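# Insert the held peg into the plate's hole

## Task

The left gripper starts out holding a peg a little above a plate, near that plate's hole. Lower the peg into the hole until it sits on the hole's bottom. Forcing or wedging the peg too hard counts as a failed attempt.

## Robot and tools

Robot: two arms, left_arm and right_arm, each with a parallel two-finger gripper and a wrist camera (cam_left_wrist and cam_right_wrist, both 896x504 images). The left gripper already holds the peg. The right arm is not needed and should simply be held still.

Frame: every pose, offset and reading uses the scene frame. Its origin is at table-top height, halfway between the two arms' nominal bases. +x points out over the table, +z points up, and left_arm sits on the +y side; these names do not match left and right in the images. Calibrated bases: left_arm at (-0.002, +0.321, -0.001) m, right_arm at (0, -0.302, +0.004) m. A gripper's fingers point along its own +z and open and close along its own y. end_effector_position is the point between the finger pads, roughly 1 cm short of the tips. Printed positions and orientations can be wrong by up to a few cm.

The 14-number row (used by execute_actions and move): left_arm dx, dy, dz, rx, ry, rz, opening, then right_arm in the same seven slots. Every number lies in [-1, 1], and all 14 must be sent even if one arm stays put. dx..rz are offsets, not poses: they count from that arm's Hand target as it stood when the action or move began, along scene axes, with rotation about the Hand target's position. Scale: 1.0 equals 0.6 m of travel or 180 degrees of turn, so 1 cm is about 0.0167. rx, ry, rz form one rotation vector. Opening is absolute, not an offset: +1 is fully open (0.094 m), -1 is closed. Sending 0 in the opening slot means half open, so always repeat each gripper's present command (see Tool commands in the results) or the peg may drop. All six pose zeros re-request the arm's current Hand target.

execute_actions(actions, cameras): actions is a list of actions; each action is a table of 1 to 15 rows, each row run for 1/30 s, and the last row repeats to fill 15 steps. All rows in one action count from the same start pose. Repeating an offset in a new action moves the arm further. An empty list just returns state and images.

move(target, speed, blend, opening_speed, blocking, cameras): target is one row or a list of up to 15 rows, each an offset from the same starting Hand targets, not from the previous target. speed is the path's top speed in m/s (0.002 to 2.9, default 0.25; turning up to twice that in rad/s); use small values such as 0.01 to 0.03 near the hole. blend in metres rounds corners in a list. opening_speed is per second on the -1..+1 scale, at least 0.2. blocking=false returns early while the move continues. Paths ignore obstacles. The result adds a move: line, for example done, off_target, moving, held or fault, plus limits=paced (command clipped) or limits=held (steps withheld). done means at rest within 10 mm and 2 degrees; neither done nor off_target tells you whether something is touched.

wait(seconds 0 to 10) lets the scene run under the last commands. stop brakes a running move. zoom_image(camera, region=[x0, y0, x1, y1] in image pixels, at most 504 by 504, origin top-left) enlarges part of the latest image from cam_left_wrist or cam_right_wrist. read_manual(section="licences") only gives licence text. finished_scene(scene=1) ends the scene for good; the peg must then stay seated without help.

Results: end_effector_position (m) and end_effector_quat_wxyz per arm, Hand target (the commanded pose after clipping, base for the next offsets), Tool commands, grip_measured (same scale as opening), Joint positions (last entry is the opening in metres), Joint velocities ("within noise" means at rest), joint torques (joints 1 to 3 wrap past ±28 N m), grip_effort_nm (negative means closing). Grippers often stop a centimetre or so short of the target because of friction and weight; that is not proof of contact. Re-sending, even all zeros, asks again; otherwise send the remaining gap as an offset.

Cautions: orientation commands are clipped to 40 degrees from the measured orientation each step. A blocked arm keeps pressing until commanded back past its gripper, so when the peg meets resistance, back off rather than push. Descend slowly and in small steps, check the images (zoom in on the hole) and the z reading, and stop once the peg is resting on the bottom. Faster contact hits harder. Keep the arms apart and away from the bar, plate and rail near the bases, and do not sweep a gripper past its own base. Holding a load or straining toward an unreachable pose heats motors: MOTOR HOT appears at 75 °C, and at 90 °C the arm folds and idles. Nothing may fall from the table. A cable touching an object counts as contact by that arm.

Each tool is called after "Call:" as a command line: name --argument value for each argument, lists and objects as JSON in quotes; but a table of rows of numbers goes row by row, as --pt "numbers of a row", without its own name.

## Session

I'll start by looking at the current state.

Call:
execute_actions --actions '[]'

Scene clock: 0.00 s.
left_arm: end_effector_position=(+0.2786, +0.1627, +0.1127) grip_measured=-0.084 grip_effort_nm=n/a end_effector_quat_wxyz=(+0.007, +0.864, +0.503, -0.022) | right_arm: end_effector_position=(+0.3987, -0.3076, +0.3943) grip_measured=+1.000 grip_effort_nm=n/a end_effector_quat_wxyz=(+0.692, +0.006, +0.722, -0.006)
Joint positions: left_arm=[-0.517 1.76 1.472 -1.284 0.017 1.572 0.043] | right_arm=[0 1.047 1.047 0 0 0 0.094]
Joint velocities: within noise
Joint torques (N m): no reading
Motor temperatures (°C): left_arm=[29 36 32 36 29 27 30] | right_arm=[27 36 33 36 27 28 27]
Heat: left arm: 36 °C; right arm: 36 °C.
Hand target: left_arm +0.2795, +0.1597, +0.1222; +0.020, +0.865, +0.501, -0.019 | right_arm +0.3953, -0.3075, +0.3984; +0.694, +0.006, +0.720, -0.006
Tool commands: left_gripper/opening=-1.0 right_gripper/opening=+1.0

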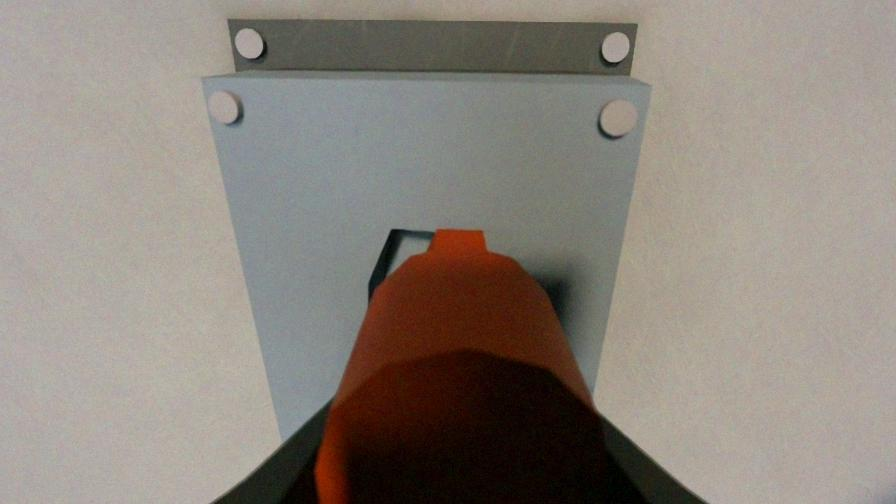

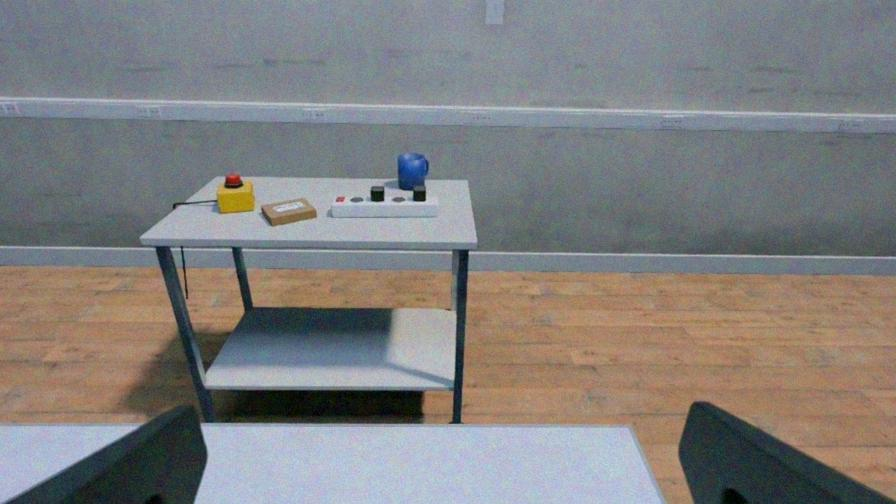

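Call:
zoom_image --camera "cam_left_wrist" --region '[300, 180, 640, 400]'

Call:
zoom_image --camera "cam_left_wrist" --region '[196, 0, 696, 504]'

Scaled by 1.482 from the camera's 896x504 image, which has a finer 1280x720 frame.

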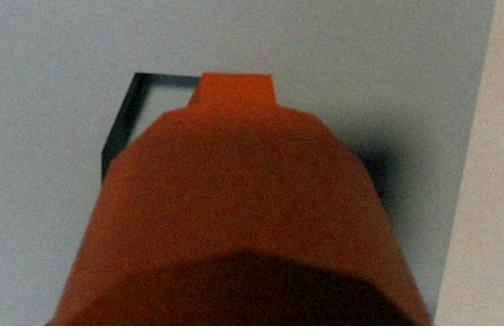

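Scaled by 1.000.

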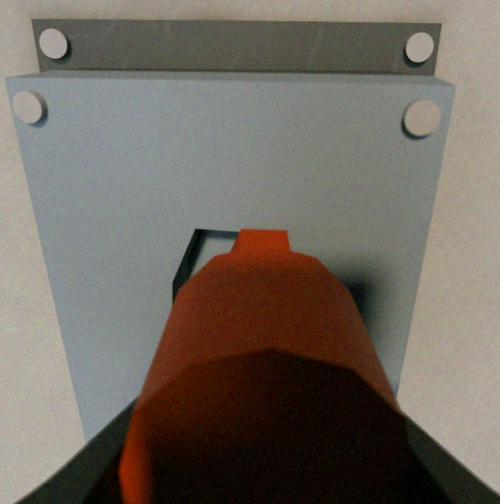

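Call:
zoom_image --camera "cam_left_wrist" --region '[340, 210, 600, 360]'

Call:
zoom_image --camera "cam_left_wrist" --region '[240, 340, 680, 504]'

Scaled by 1.938 from the camera's 896x504 image, which has a finer 1280x720 frame.

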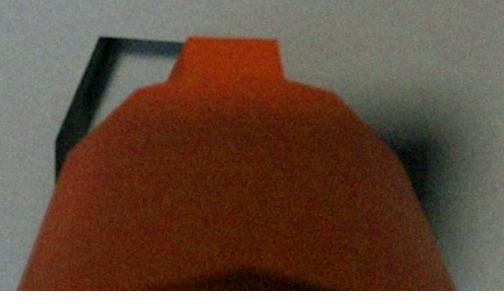

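Scaled by 1.145 from the camera's 896x504 image, which has a finer 1280x720 frame.

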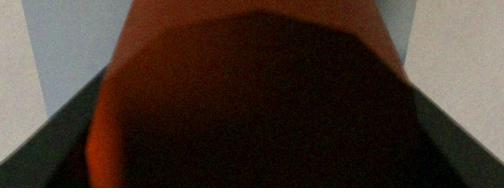

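Call:
move --pt "0 0 0 0 0 0 -1 -0.16 0.31 -0.29 0 0 0.28 1" --pt "0 0 0 0 0 0 -1 -0.2255 0.4625 -0.464 0 0 0.472 1" --speed 0.3 --blend '[0.05, 0]'

Scene clock: 88.17 s.
left_arm: end_effector_position=(+0.2786, +0.1627, +0.1127) grip_measured=-0.084 grip_effort_nm=-0.994 end_effector_quat_wxyz=(+0.007, +0.864, +0.503, -0.022) | right_arm: end_effector_position=(+0.2601, -0.0339, +0.1168) grip_measured=+1.000 grip_effort_nm=-0.012 end_effector_quat_wxyz=(+0.511, -0.476, +0.548, +0.461)
Joint positions: left_arm=[-0.517 1.76 1.472 -1.284 0.017 1.572 0.043] | right_arm=[0.388 1.829 0.395 1.335 -1.073 -0.111 0.094]
Joint velocities: within noise
Joint torques (N m): left_arm=[-0.27 -9.66 6.37 0.14 0.1 0] | right_arm=[0.69 -5.11 5.46 1.8 -0.16 0.03]
Motor temperatures (°C): left_arm=[28 39 34 33 28 27 32] | right_arm=[27 35 34 41 26 28 27]
Heat: left arm: 39 °C; right arm: 41 °C.
Hand target: left_arm +0.2795, +0.1597, +0.1222; +0.020, +0.865, +0.501, -0.019 | right_arm +0.2602, -0.0300, +0.1202; +0.516, -0.482, +0.535, +0.464
Off the commanded pose: left_arm 0.010 m, 2 deg | right_arm 0.005 m, 2 deg.
move: done
camera_calibration:
cam_right_wrist: T_world_to_cam=[[0.98967, -0.143033, -0.00970551, -0.259743], [-0.0690561, -0.416293, -0.906605, 0.15404], [0.125634, 0.89791, -0.42187, 0.131649], [0, 0, 0, 1]] pos_world=[0.251158, -0.0912355, 0.192671]

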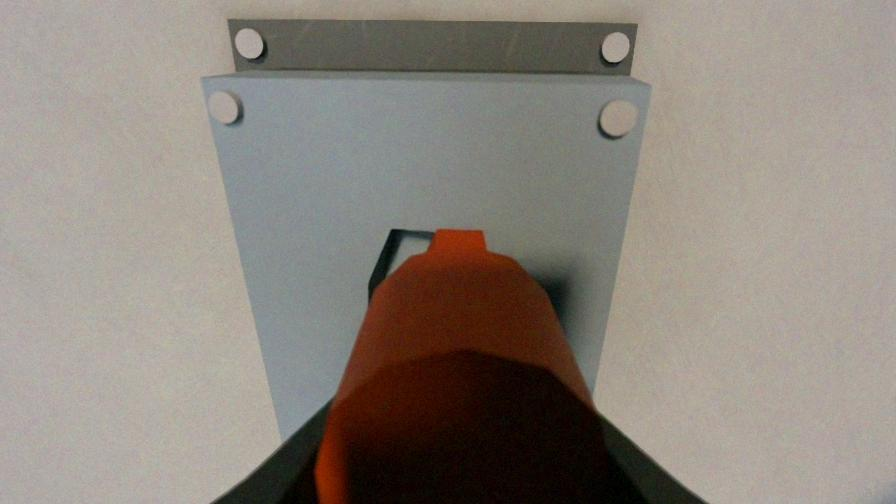

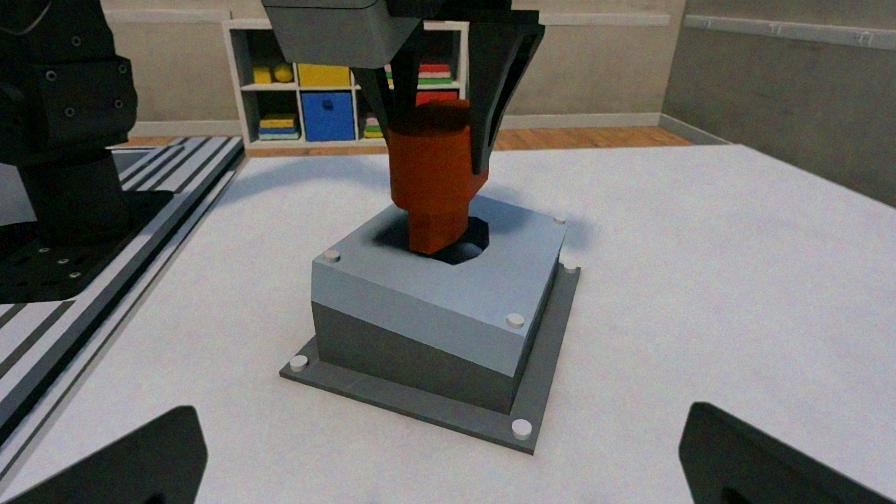

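Call:
zoom_image --camera "cam_right_wrist" --region '[340, 90, 560, 290]'

Call:
zoom_image --camera "cam_right_wrist" --region '[260, 160, 600, 460]'

Scaled by 2.291 from the camera's 896x504 image, which has a finer 1280x720 frame.

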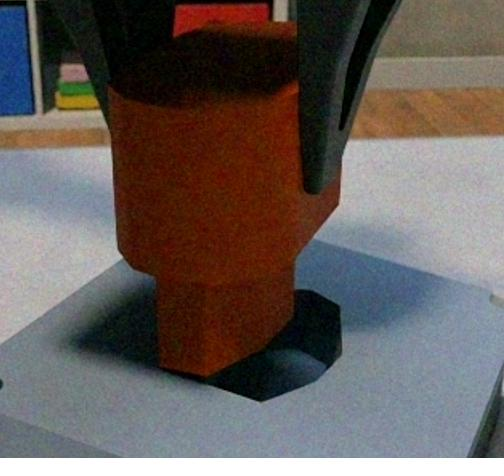

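Scaled by 1.482 from the camera's 896x504 image, which has a finer 1280x720 frame.

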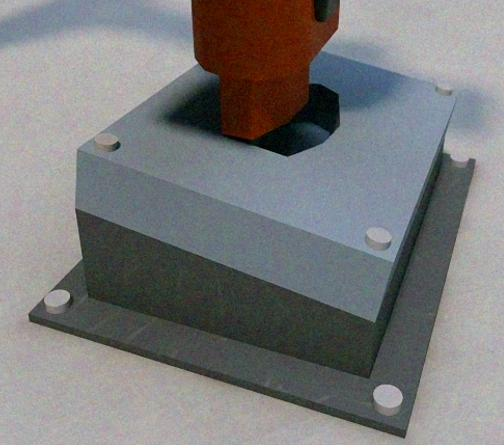

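Call:
zoom_image --camera "cam_right_wrist" --region '[400, 190, 500, 275]'

Call:
zoom_image --camera "cam_left_wrist" --region '[350, 210, 470, 310]'

Scaled by 5.040 from the camera's 896x504 image, which has a finer 1280x720 frame.

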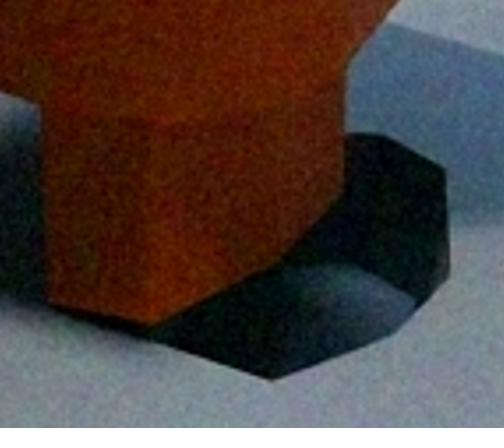

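Scaled by 4.200 from the camera's 896x504 image, which has a finer 1280x720 frame.

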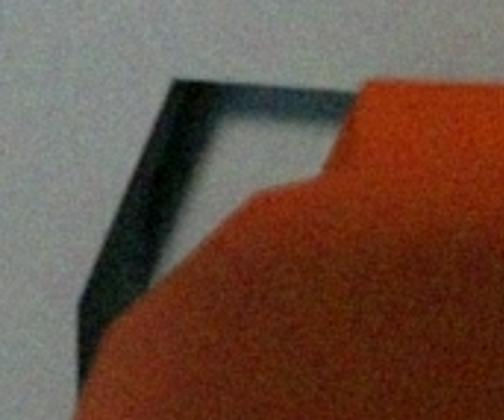

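Call:
move --pt "0 0 0.035 0 0 0 -1 0 0 0 0 0 0 1" --pt "0.0408 0.0725 0.075 0 0 0 -1 0 0 0 0 0 0 1" --speed 0.2 --blend '[0.01, 0]'

Scene clock: 169.40 s.
left_arm: end_effector_position=(+0.3027, +0.2084, +0.1597) grip_measured=-0.084 grip_effort_nm=-0.999 end_effector_quat_wxyz=(+0.013, +0.861, +0.508, -0.017) | right_arm: end_effector_position=(+0.2601, -0.0339, +0.1168) grip_measured=+1.000 grip_effort_nm=-0.007 end_effector_quat_wxyz=(+0.511, -0.476, +0.548, +0.461)
Joint positions: left_arm=[-0.36 1.76 1.664 -1.461 0.016 1.717 0.043] | right_arm=[0.388 1.829 0.395 1.336 -1.073 -0.11 0.094]
Joint velocities: within noise
Joint torques (N m): left_arm=[-0.54 -7.25 8.25 -0.01 0.15 0.07] | right_arm=[0.69 -5.07 5.46 1.8 -0.16 0.05]
Motor temperatures (°C): left_arm=[28 39 33 31 28 26 32] | right_arm=[27 36 33 39 25 27 27]
Heat: left arm: 39 °C; right arm: 39 °C.
Hand target: left_arm +0.3040, +0.2031, +0.1673; +0.020, +0.865, +0.501, -0.019 | right_arm +0.2602, -0.0300, +0.1202; +0.516, -0.482, +0.535, +0.464
Off the commanded pose: left_arm 0.009 m, 1 deg | right_arm 0.005 m, 2 deg.
move: done
camera_calibration:
cam_left_wrist: T_world_to_cam=[[-0.883293, 0.467935, -0.0287961, 0.177699], [0.423143, 0.822174, 0.380763, -0.322067], [0.201848, 0.324141, -0.924224, 0.106147], [0, 0, 0, 1]] pos_world=[0.271815, 0.147237, 0.225852]
cam_right_wrist: T_world_to_cam=[[0.989716, -0.142683, -0.0101549, -0.259651], [-0.0692828, -0.416048, -0.906699, 0.154186], [0.125145, 0.898079, -0.421655, 0.131879], [0, 0, 0, 1]] pos_world=[0.251159, -0.0913367, 0.192772]

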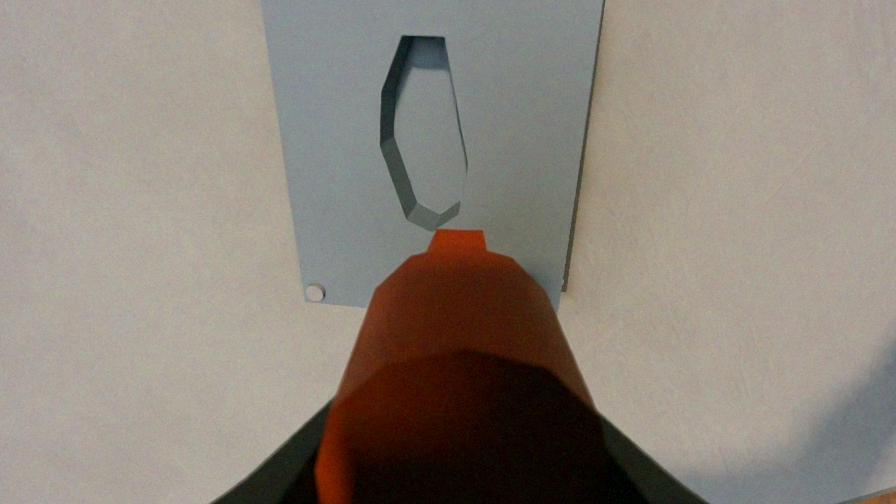

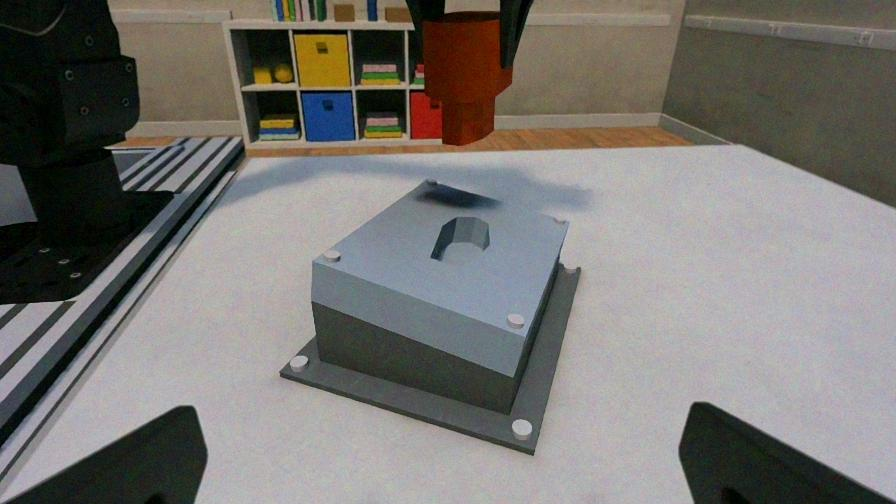

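Call:
zoom_image --camera "cam_left_wrist" --region '[330, 10, 520, 250]'

Call:
zoom_image --camera "cam_right_wrist" --region '[400, 170, 540, 280]'

Call:
zoom_image --camera "cam_right_wrist" --region '[400, 0, 540, 160]'

Call:
zoom_image --camera "cam_right_wrist" --region '[280, 160, 600, 350]'

Call:
zoom_image --camera "cam_left_wrist" --region '[240, 0, 640, 320]'

Scaled by 2.100 from the camera's 896x504 image, which has a finer 1280x720 frame.

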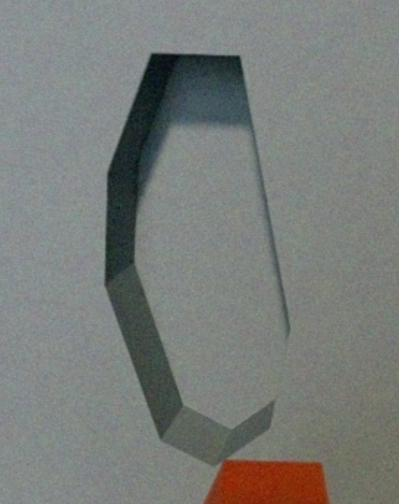

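Scaled by 3.600 from the camera's 896x504 image, which has a finer 1280x720 frame.

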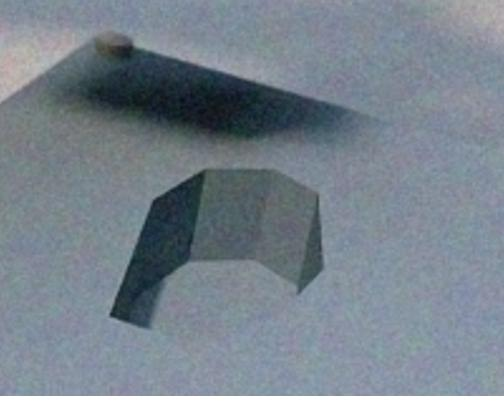

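Scaled by 3.150 from the camera's 896x504 image, which has a finer 1280x720 frame.

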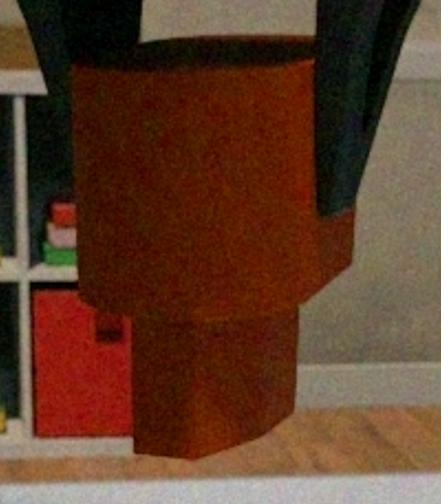

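Scaled by 1.575 from the camera's 896x504 image, which has a finer 1280x720 frame.

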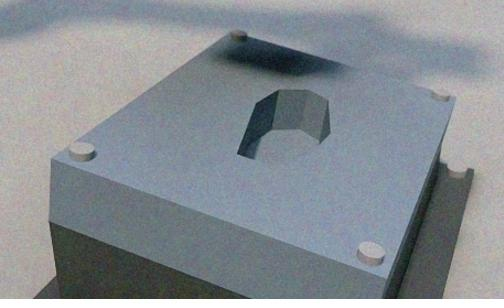

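Scaled by 1.260 from the camera's 896x504 image, which has a finer 1280x720 frame.

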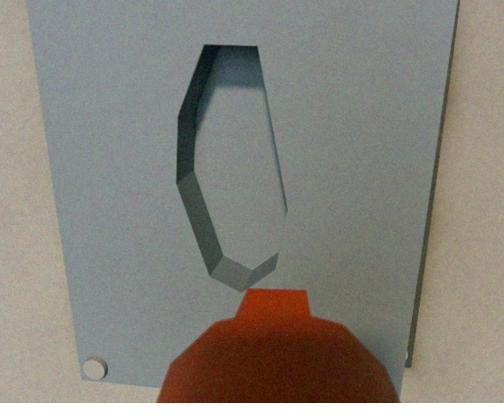

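Call:
zoom_image --camera "cam_left_wrist" --region '[370, 20, 480, 130]'

Call:
zoom_image --camera "cam_left_wrist" --region '[370, 130, 480, 240]'

Call:
zoom_image --camera "cam_right_wrist" --region '[420, 205, 500, 270]'

Scaled by 4.582 from the camera's 896x504 image, which has a finer 1280x720 frame.

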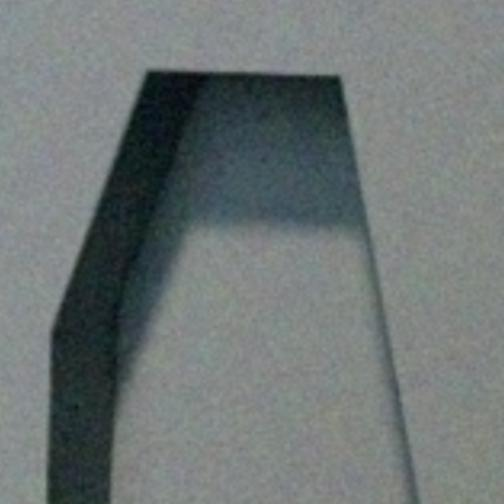

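Scaled by 4.582 from the camera's 896x504 image, which has a finer 1280x720 frame.

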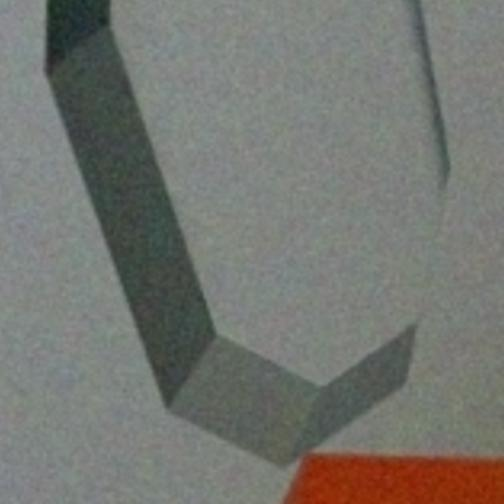

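Scaled by 6.300 from the camera's 896x504 image, which has a finer 1280x720 frame.

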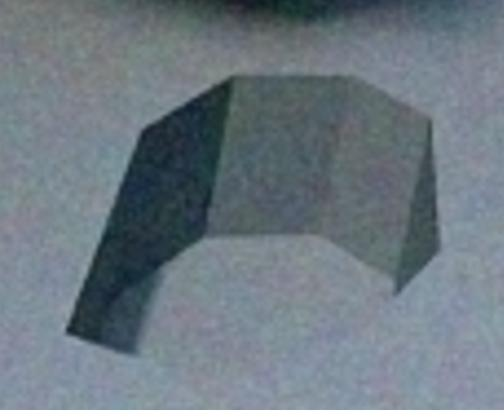

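Call:
zoom_image --camera "cam_left_wrist" --region '[415, 215, 505, 265]'

Call:
zoom_image --camera "cam_left_wrist" --region '[300, 220, 620, 420]'

Call:
zoom_image --camera "cam_right_wrist" --region '[430, 80, 510, 160]'

Scaled by 5.600 from the camera's 896x504 image, which has a finer 1280x720 frame.

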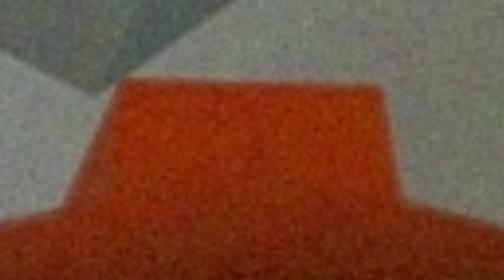

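Scaled by 1.575 from the camera's 896x504 image, which has a finer 1280x720 frame.

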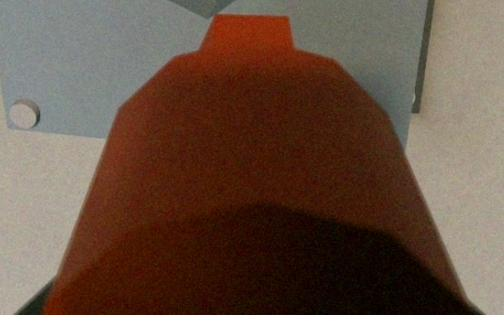

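Scaled by 6.300 from the camera's 896x504 image, which has a finer 1280x720 frame.

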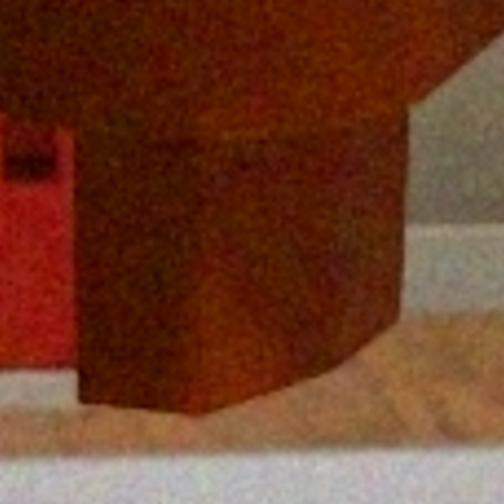

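Call:
zoom_image --camera "cam_left_wrist" --region '[300, 240, 460, 400]'

Call:
zoom_image --camera "cam_left_wrist" --region '[460, 240, 620, 400]'

Call:
zoom_image --camera "cam_left_wrist" --region '[280, 384, 640, 504]'

Scaled by 3.150 from the camera's 896x504 image, which has a finer 1280x720 frame.

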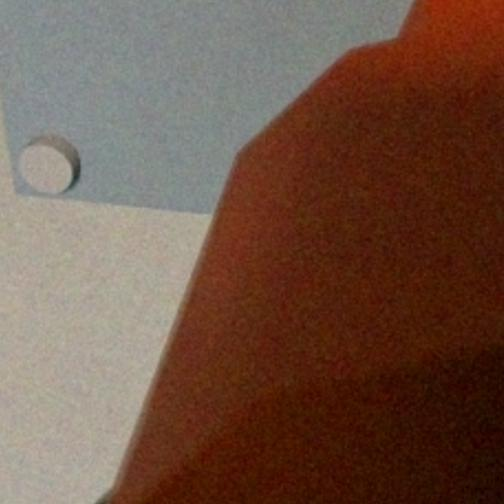

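Scaled by 3.150 from the camera's 896x504 image, which has a finer 1280x720 frame.

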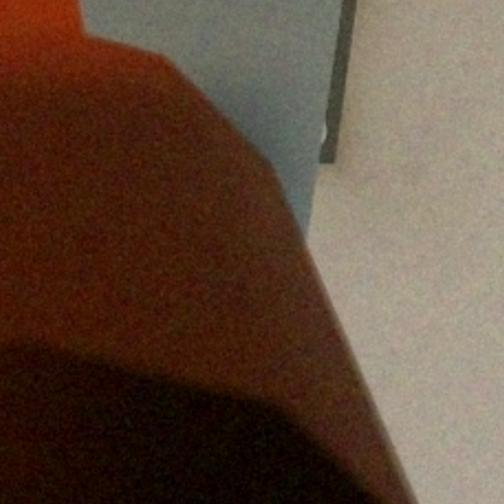

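Scaled by 1.400 from the camera's 896x504 image, which has a finer 1280x720 frame.

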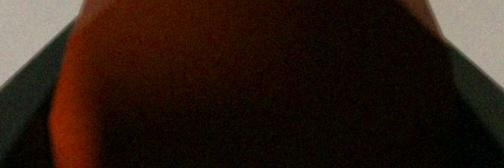

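Call:
zoom_image --camera "cam_left_wrist" --region '[240, 0, 330, 60]'

Call:
zoom_image --camera "cam_left_wrist" --region '[280, 260, 370, 320]'

Call:
zoom_image --camera "cam_left_wrist" --region '[560, 0, 650, 60]'

Call:
zoom_image --camera "cam_left_wrist" --region '[530, 240, 620, 320]'

Scaled by 5.600 from the camera's 896x504 image, which has a finer 1280x720 frame.

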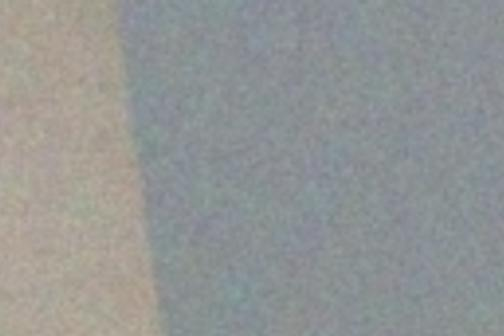

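Scaled by 5.600 from the camera's 896x504 image, which has a finer 1280x720 frame.

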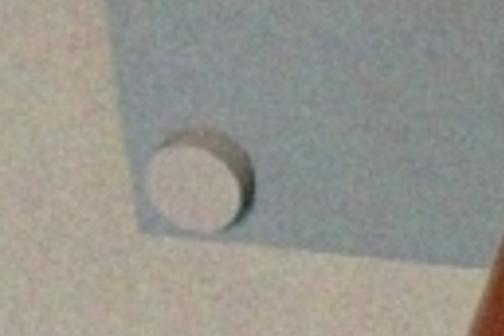

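Scaled by 5.600 from the camera's 896x504 image, which has a finer 1280x720 frame.

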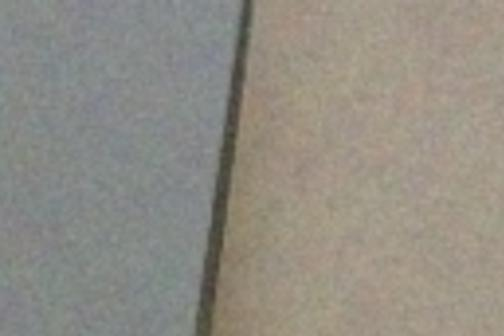

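Scaled by 5.600 from the camera's 896x504 image, which has a finer 1280x720 frame.

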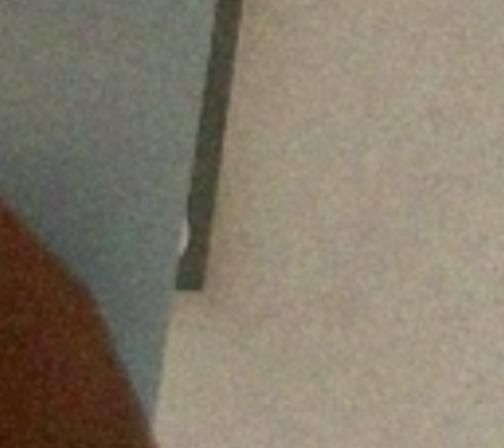

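Call:
move --target '[0.0008, -0.0862, -0.0393, 0.0117, 0.0544, 0.0052, -1, 0, 0, 0, 0, 0, 0, 1]' --speed 0.1

Scene clock: 710.00 s.
left_arm: end_effector_position=(+0.3044, +0.1575, +0.1352) grip_measured=-0.084 grip_effort_nm=-0.994 end_effector_quat_wxyz=(-0.029, +0.857, +0.510, -0.068) | right_arm: end_effector_position=(+0.2601, -0.0339, +0.1169) grip_measured=+1.000 grip_effort_nm=-0.012 end_effector_quat_wxyz=(+0.511, -0.475, +0.548, +0.461)
Joint positions: left_arm=[-0.474 1.969 1.827 -1.54 0.058 1.595 0.043] | right_arm=[0.388 1.829 0.395 1.336 -1.073 -0.11 0.094]
Joint velocities: within noise
Joint torques (N m): left_arm=[-0.61 -9.1 8.29 -0.34 0.21 -0.04] | right_arm=[0.72 -5.05 5.46 1.81 -0.17 0.05]
Motor temperatures (°C): left_arm=[26 36 34 26 27 26 32] | right_arm=[26 33 32 40 25 27 27]
Heat: left arm: 36 °C; right arm: 40 °C.
Hand target: left_arm +0.3044, +0.1515, +0.1437; -0.038, +0.856, +0.508, -0.083 | right_arm +0.2602, -0.0300, +0.1203; +0.516, -0.482, +0.535, +0.464
Off the commanded pose: left_arm 0.010 m, 2 deg | right_arm 0.005 m, 2 deg.
joint sent to its limit (left arm) — joint 4 (wrist pitch), lower limit. The joint targets still meet the commanded pose.
move: done
camera_calibration:
cam_left_wrist: T_world_to_cam=[[-0.882068, 0.461072, 0.0967898, 0.18602], [0.464803, 0.818139, 0.338536, -0.278026], [0.0769019, 0.3436, -0.935962, 0.136314], [0, 0, 0, 1]] pos_world=[0.282827, 0.0948579, 0.203701]
cam_right_wrist: T_world_to_cam=[[0.989704, -0.142768, -0.0101396, -0.259658], [-0.069276, -0.415838, -0.906796, 0.154222], [0.125245, 0.898163, -0.421447, 0.131822], [0, 0, 0, 1]] pos_world=[0.251159, -0.0913369, 0.192771]

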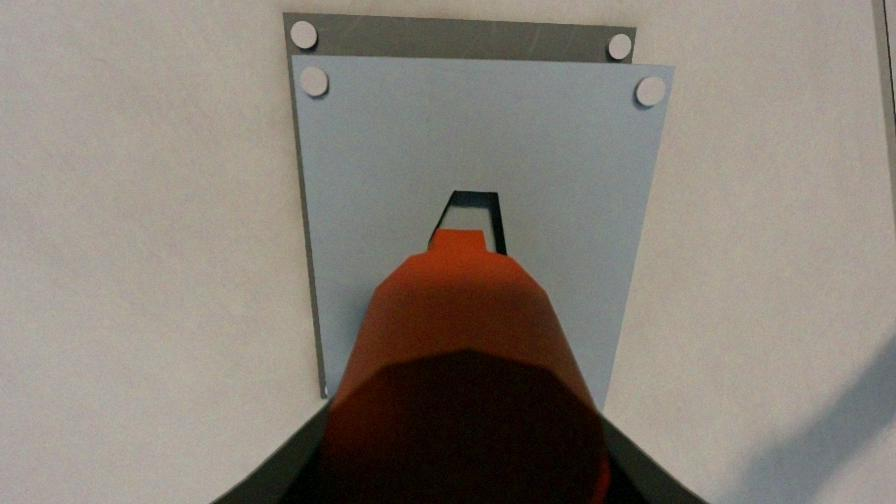

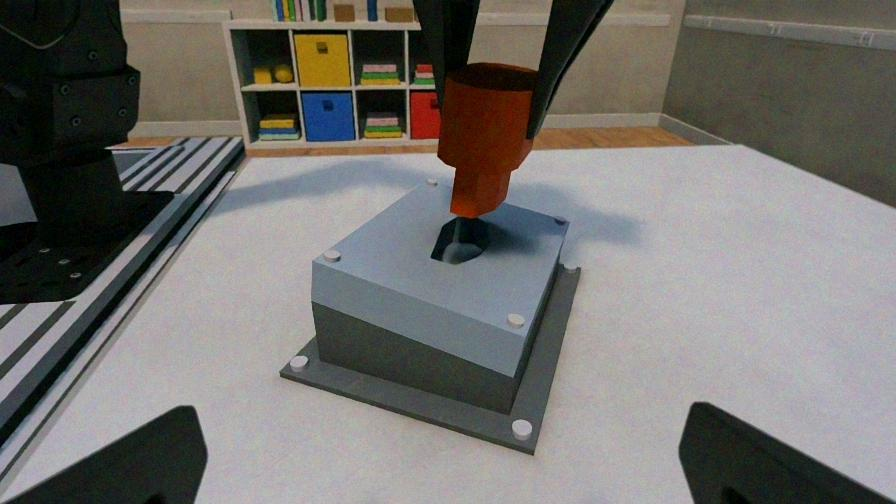

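Call:
zoom_image --camera "cam_left_wrist" --region '[400, 160, 540, 280]'

Call:
zoom_image --camera "cam_right_wrist" --region '[400, 40, 600, 290]'

Scaled by 3.600 from the camera's 896x504 image, which has a finer 1280x720 frame.

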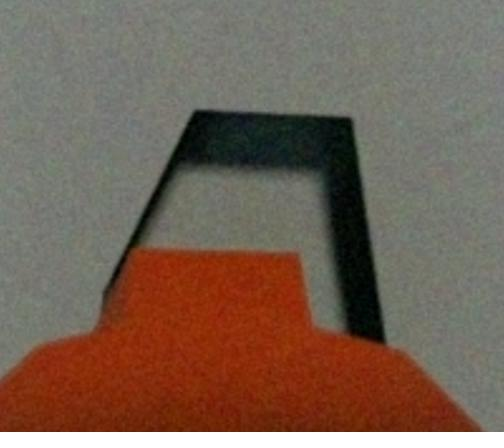

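Scaled by 2.016 from the camera's 896x504 image, which has a finer 1280x720 frame.

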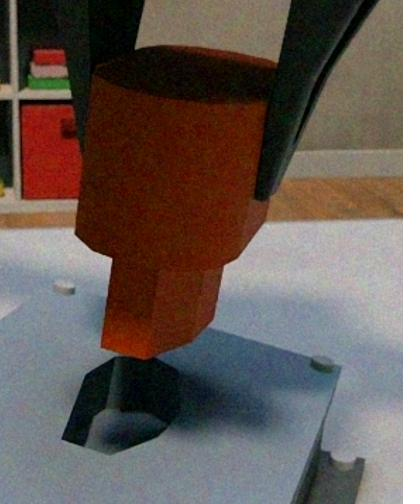

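Call:
zoom_image --camera "cam_right_wrist" --region '[420, 205, 500, 275]'

Call:
zoom_image --camera "cam_right_wrist" --region '[420, 140, 560, 225]'

Scaled by 6.300 from the camera's 896x504 image, which has a finer 1280x720 frame.

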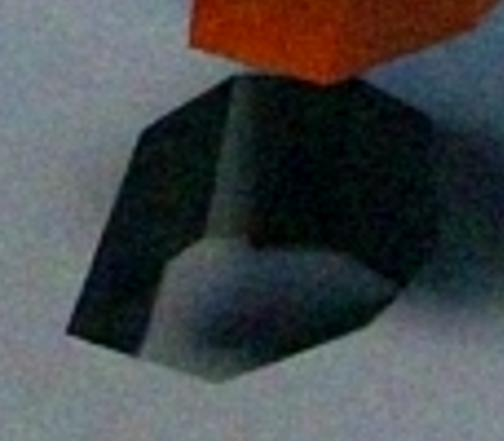

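Scaled by 3.600 from the camera's 896x504 image, which has a finer 1280x720 frame.

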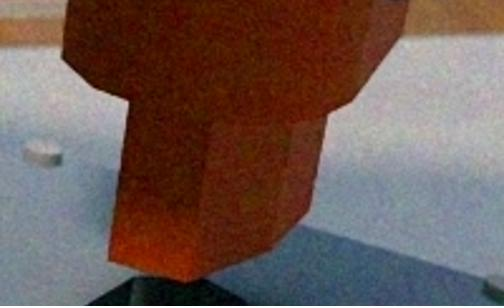

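Call:
zoom_image --camera "cam_right_wrist" --region '[440, 160, 520, 220]'

Call:
zoom_image --camera "cam_right_wrist" --region '[425, 60, 545, 170]'

Scaled by 6.300 from the camera's 896x504 image, which has a finer 1280x720 frame.

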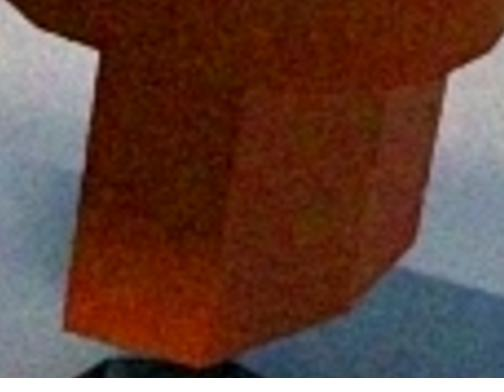

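Scaled by 4.200 from the camera's 896x504 image, which has a finer 1280x720 frame.

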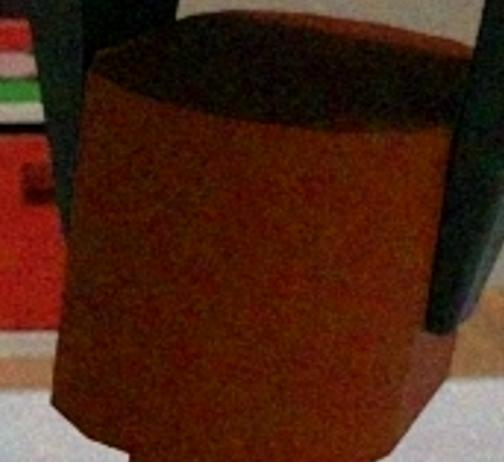

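Call:
zoom_image --camera "cam_left_wrist" --region '[300, 230, 460, 504]'

Call:
zoom_image --camera "cam_left_wrist" --region '[460, 230, 640, 504]'

Scaled by 1.839 from the camera's 896x504 image, which has a finer 1280x720 frame.

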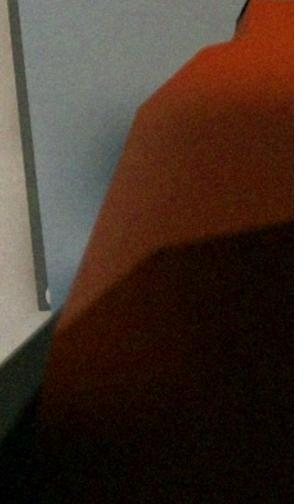

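Scaled by 1.839 from the camera's 896x504 image, which has a finer 1280x720 frame.

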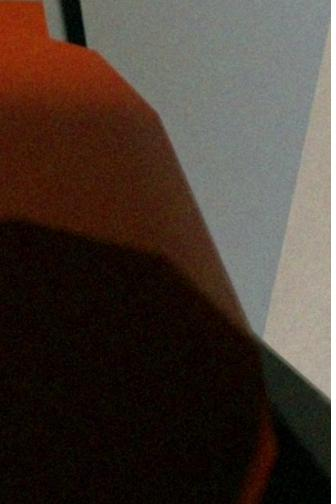

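Call:
zoom_image --camera "cam_left_wrist" --region '[360, 230, 460, 310]'

Call:
zoom_image --camera "cam_left_wrist" --region '[310, 350, 410, 430]'

Call:
zoom_image --camera "cam_left_wrist" --region '[470, 230, 570, 310]'

Call:
zoom_image --camera "cam_left_wrist" --region '[530, 350, 630, 430]'

Scaled by 5.040 from the camera's 896x504 image, which has a finer 1280x720 frame.

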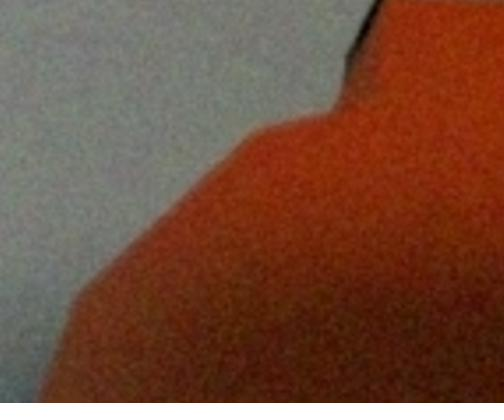

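Scaled by 5.040 from the camera's 896x504 image, which has a finer 1280x720 frame.

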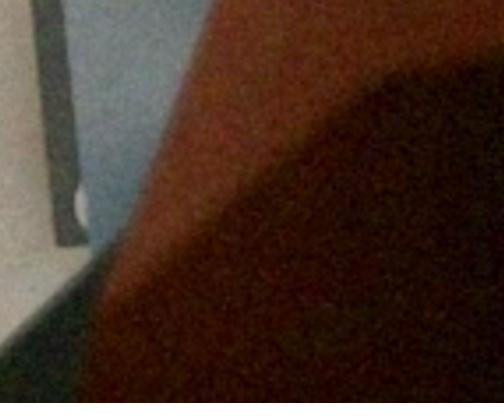

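Scaled by 5.040 from the camera's 896x504 image, which has a finer 1280x720 frame.

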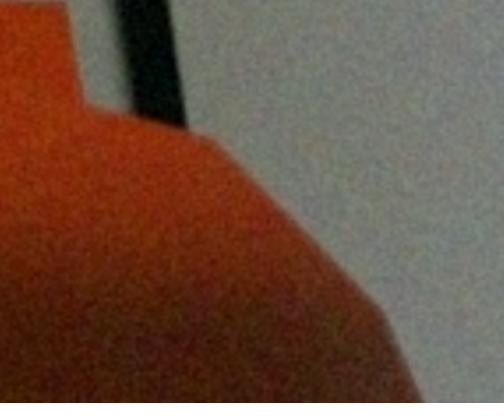

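Scaled by 5.040 from the camera's 896x504 image, which has a finer 1280x720 frame.

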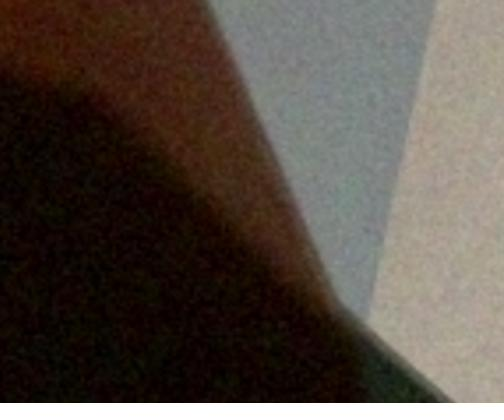

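Call:
zoom_image --camera "cam_left_wrist" --region '[415, 215, 465, 265]'

Call:
zoom_image --camera "cam_left_wrist" --region '[465, 215, 515, 265]'

Scaled by 10.080 from the camera's 896x504 image, which has a finer 1280x720 frame.

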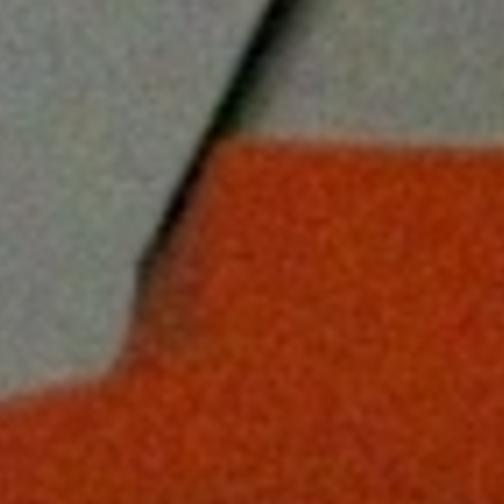

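Scaled by 10.080 from the camera's 896x504 image, which has a finer 1280x720 frame.

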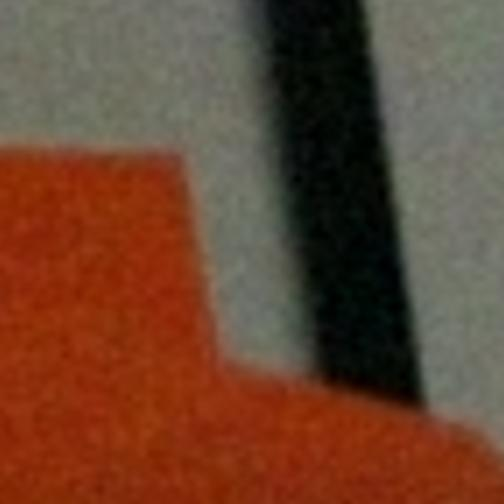

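Call:
move --target '[-0.0098, 0.0030, -0.0330, -0.0036, 0.0075, 0, -1, 0, 0, 0, 0, 0, 0, 1]' --speed 0.06

Scene clock: 1072.40 s.
left_arm: end_effector_position=(+0.3031, +0.1543, +0.1272) grip_measured=-0.084 grip_effort_nm=-0.999 end_effector_quat_wxyz=(-0.035, +0.855, +0.510, -0.083) | right_arm: end_effector_position=(+0.2601, -0.0339, +0.1169) grip_measured=+1.000 grip_effort_nm=-0.012 end_effector_quat_wxyz=(+0.511, -0.475, +0.548, +0.461)
Joint positions: left_arm=[-0.474 1.994 1.827 -1.54 0.076 1.596 0.043] | right_arm=[0.388 1.829 0.395 1.336 -1.073 -0.11 0.094]
Joint velocities: within noise
Joint torques (N m): left_arm=[0.08 -9.35 4.53 -0.17 0.27 0.09] | right_arm=[0.69 -5.05 5.42 1.8 -0.16 0.05]
Motor temperatures (°C): left_arm=[26 38 33 26 27 26 32] | right_arm=[26 32 31 40 25 27 27]
Heat: left arm: 38 °C; right arm: 40 °C.
Hand target: left_arm +0.2986, +0.1532, +0.1239; -0.039, +0.856, +0.507, -0.096 | right_arm +0.2602, -0.0300, +0.1202; +0.516, -0.482, +0.535, +0.464
Off the commanded pose: left_arm 0.006 m, 2 deg | right_arm 0.005 m, 2 deg.
move: done
camera_calibration:
cam_left_wrist: T_world_to_cam=[[-0.879061, 0.460728, 0.122397, 0.183014], [0.474374, 0.820048, 0.320142, -0.272835], [0.0471268, 0.339486, -0.93943, 0.1401], [0, 0, 0, 1]] pos_world=[0.283704, 0.0918559, 0.196559]
cam_right_wrist: T_world_to_cam=[[0.989704, -0.142768, -0.0101396, -0.259658], [-0.069276, -0.415838, -0.906796, 0.154222], [0.125245, 0.898163, -0.421447, 0.131822], [0, 0, 0, 1]] pos_world=[0.251159, -0.0913369, 0.192771]

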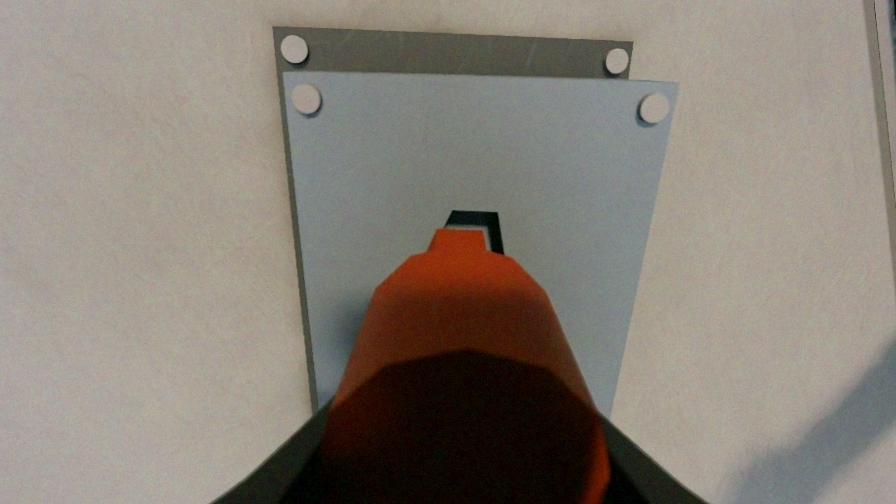

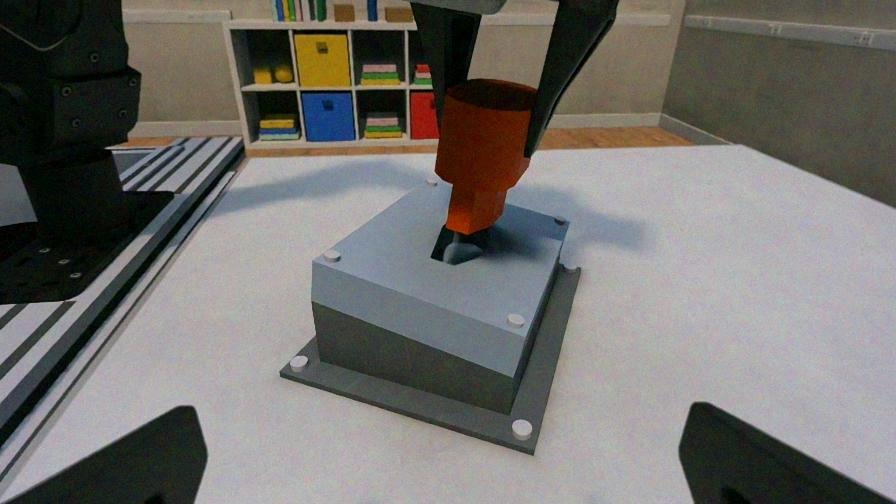

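Call:
zoom_image --camera "cam_right_wrist" --region '[425, 170, 525, 275]'

Call:
zoom_image --camera "cam_left_wrist" --region '[420, 195, 520, 265]'

Scaled by 4.800 from the camera's 896x504 image, which has a finer 1280x720 frame.

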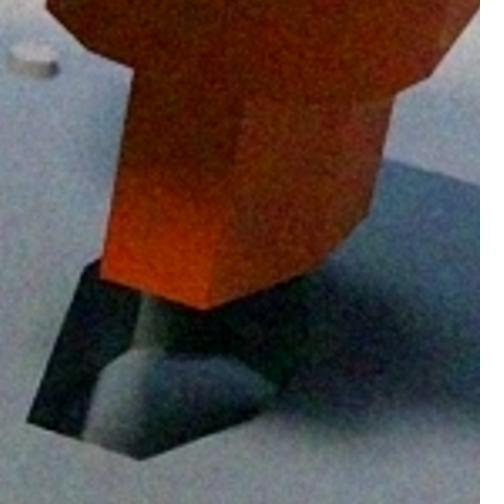

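Scaled by 5.040 from the camera's 896x504 image, which has a finer 1280x720 frame.

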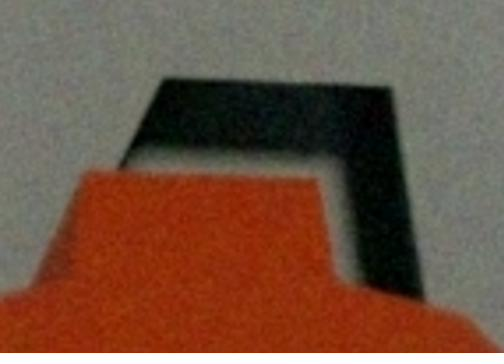

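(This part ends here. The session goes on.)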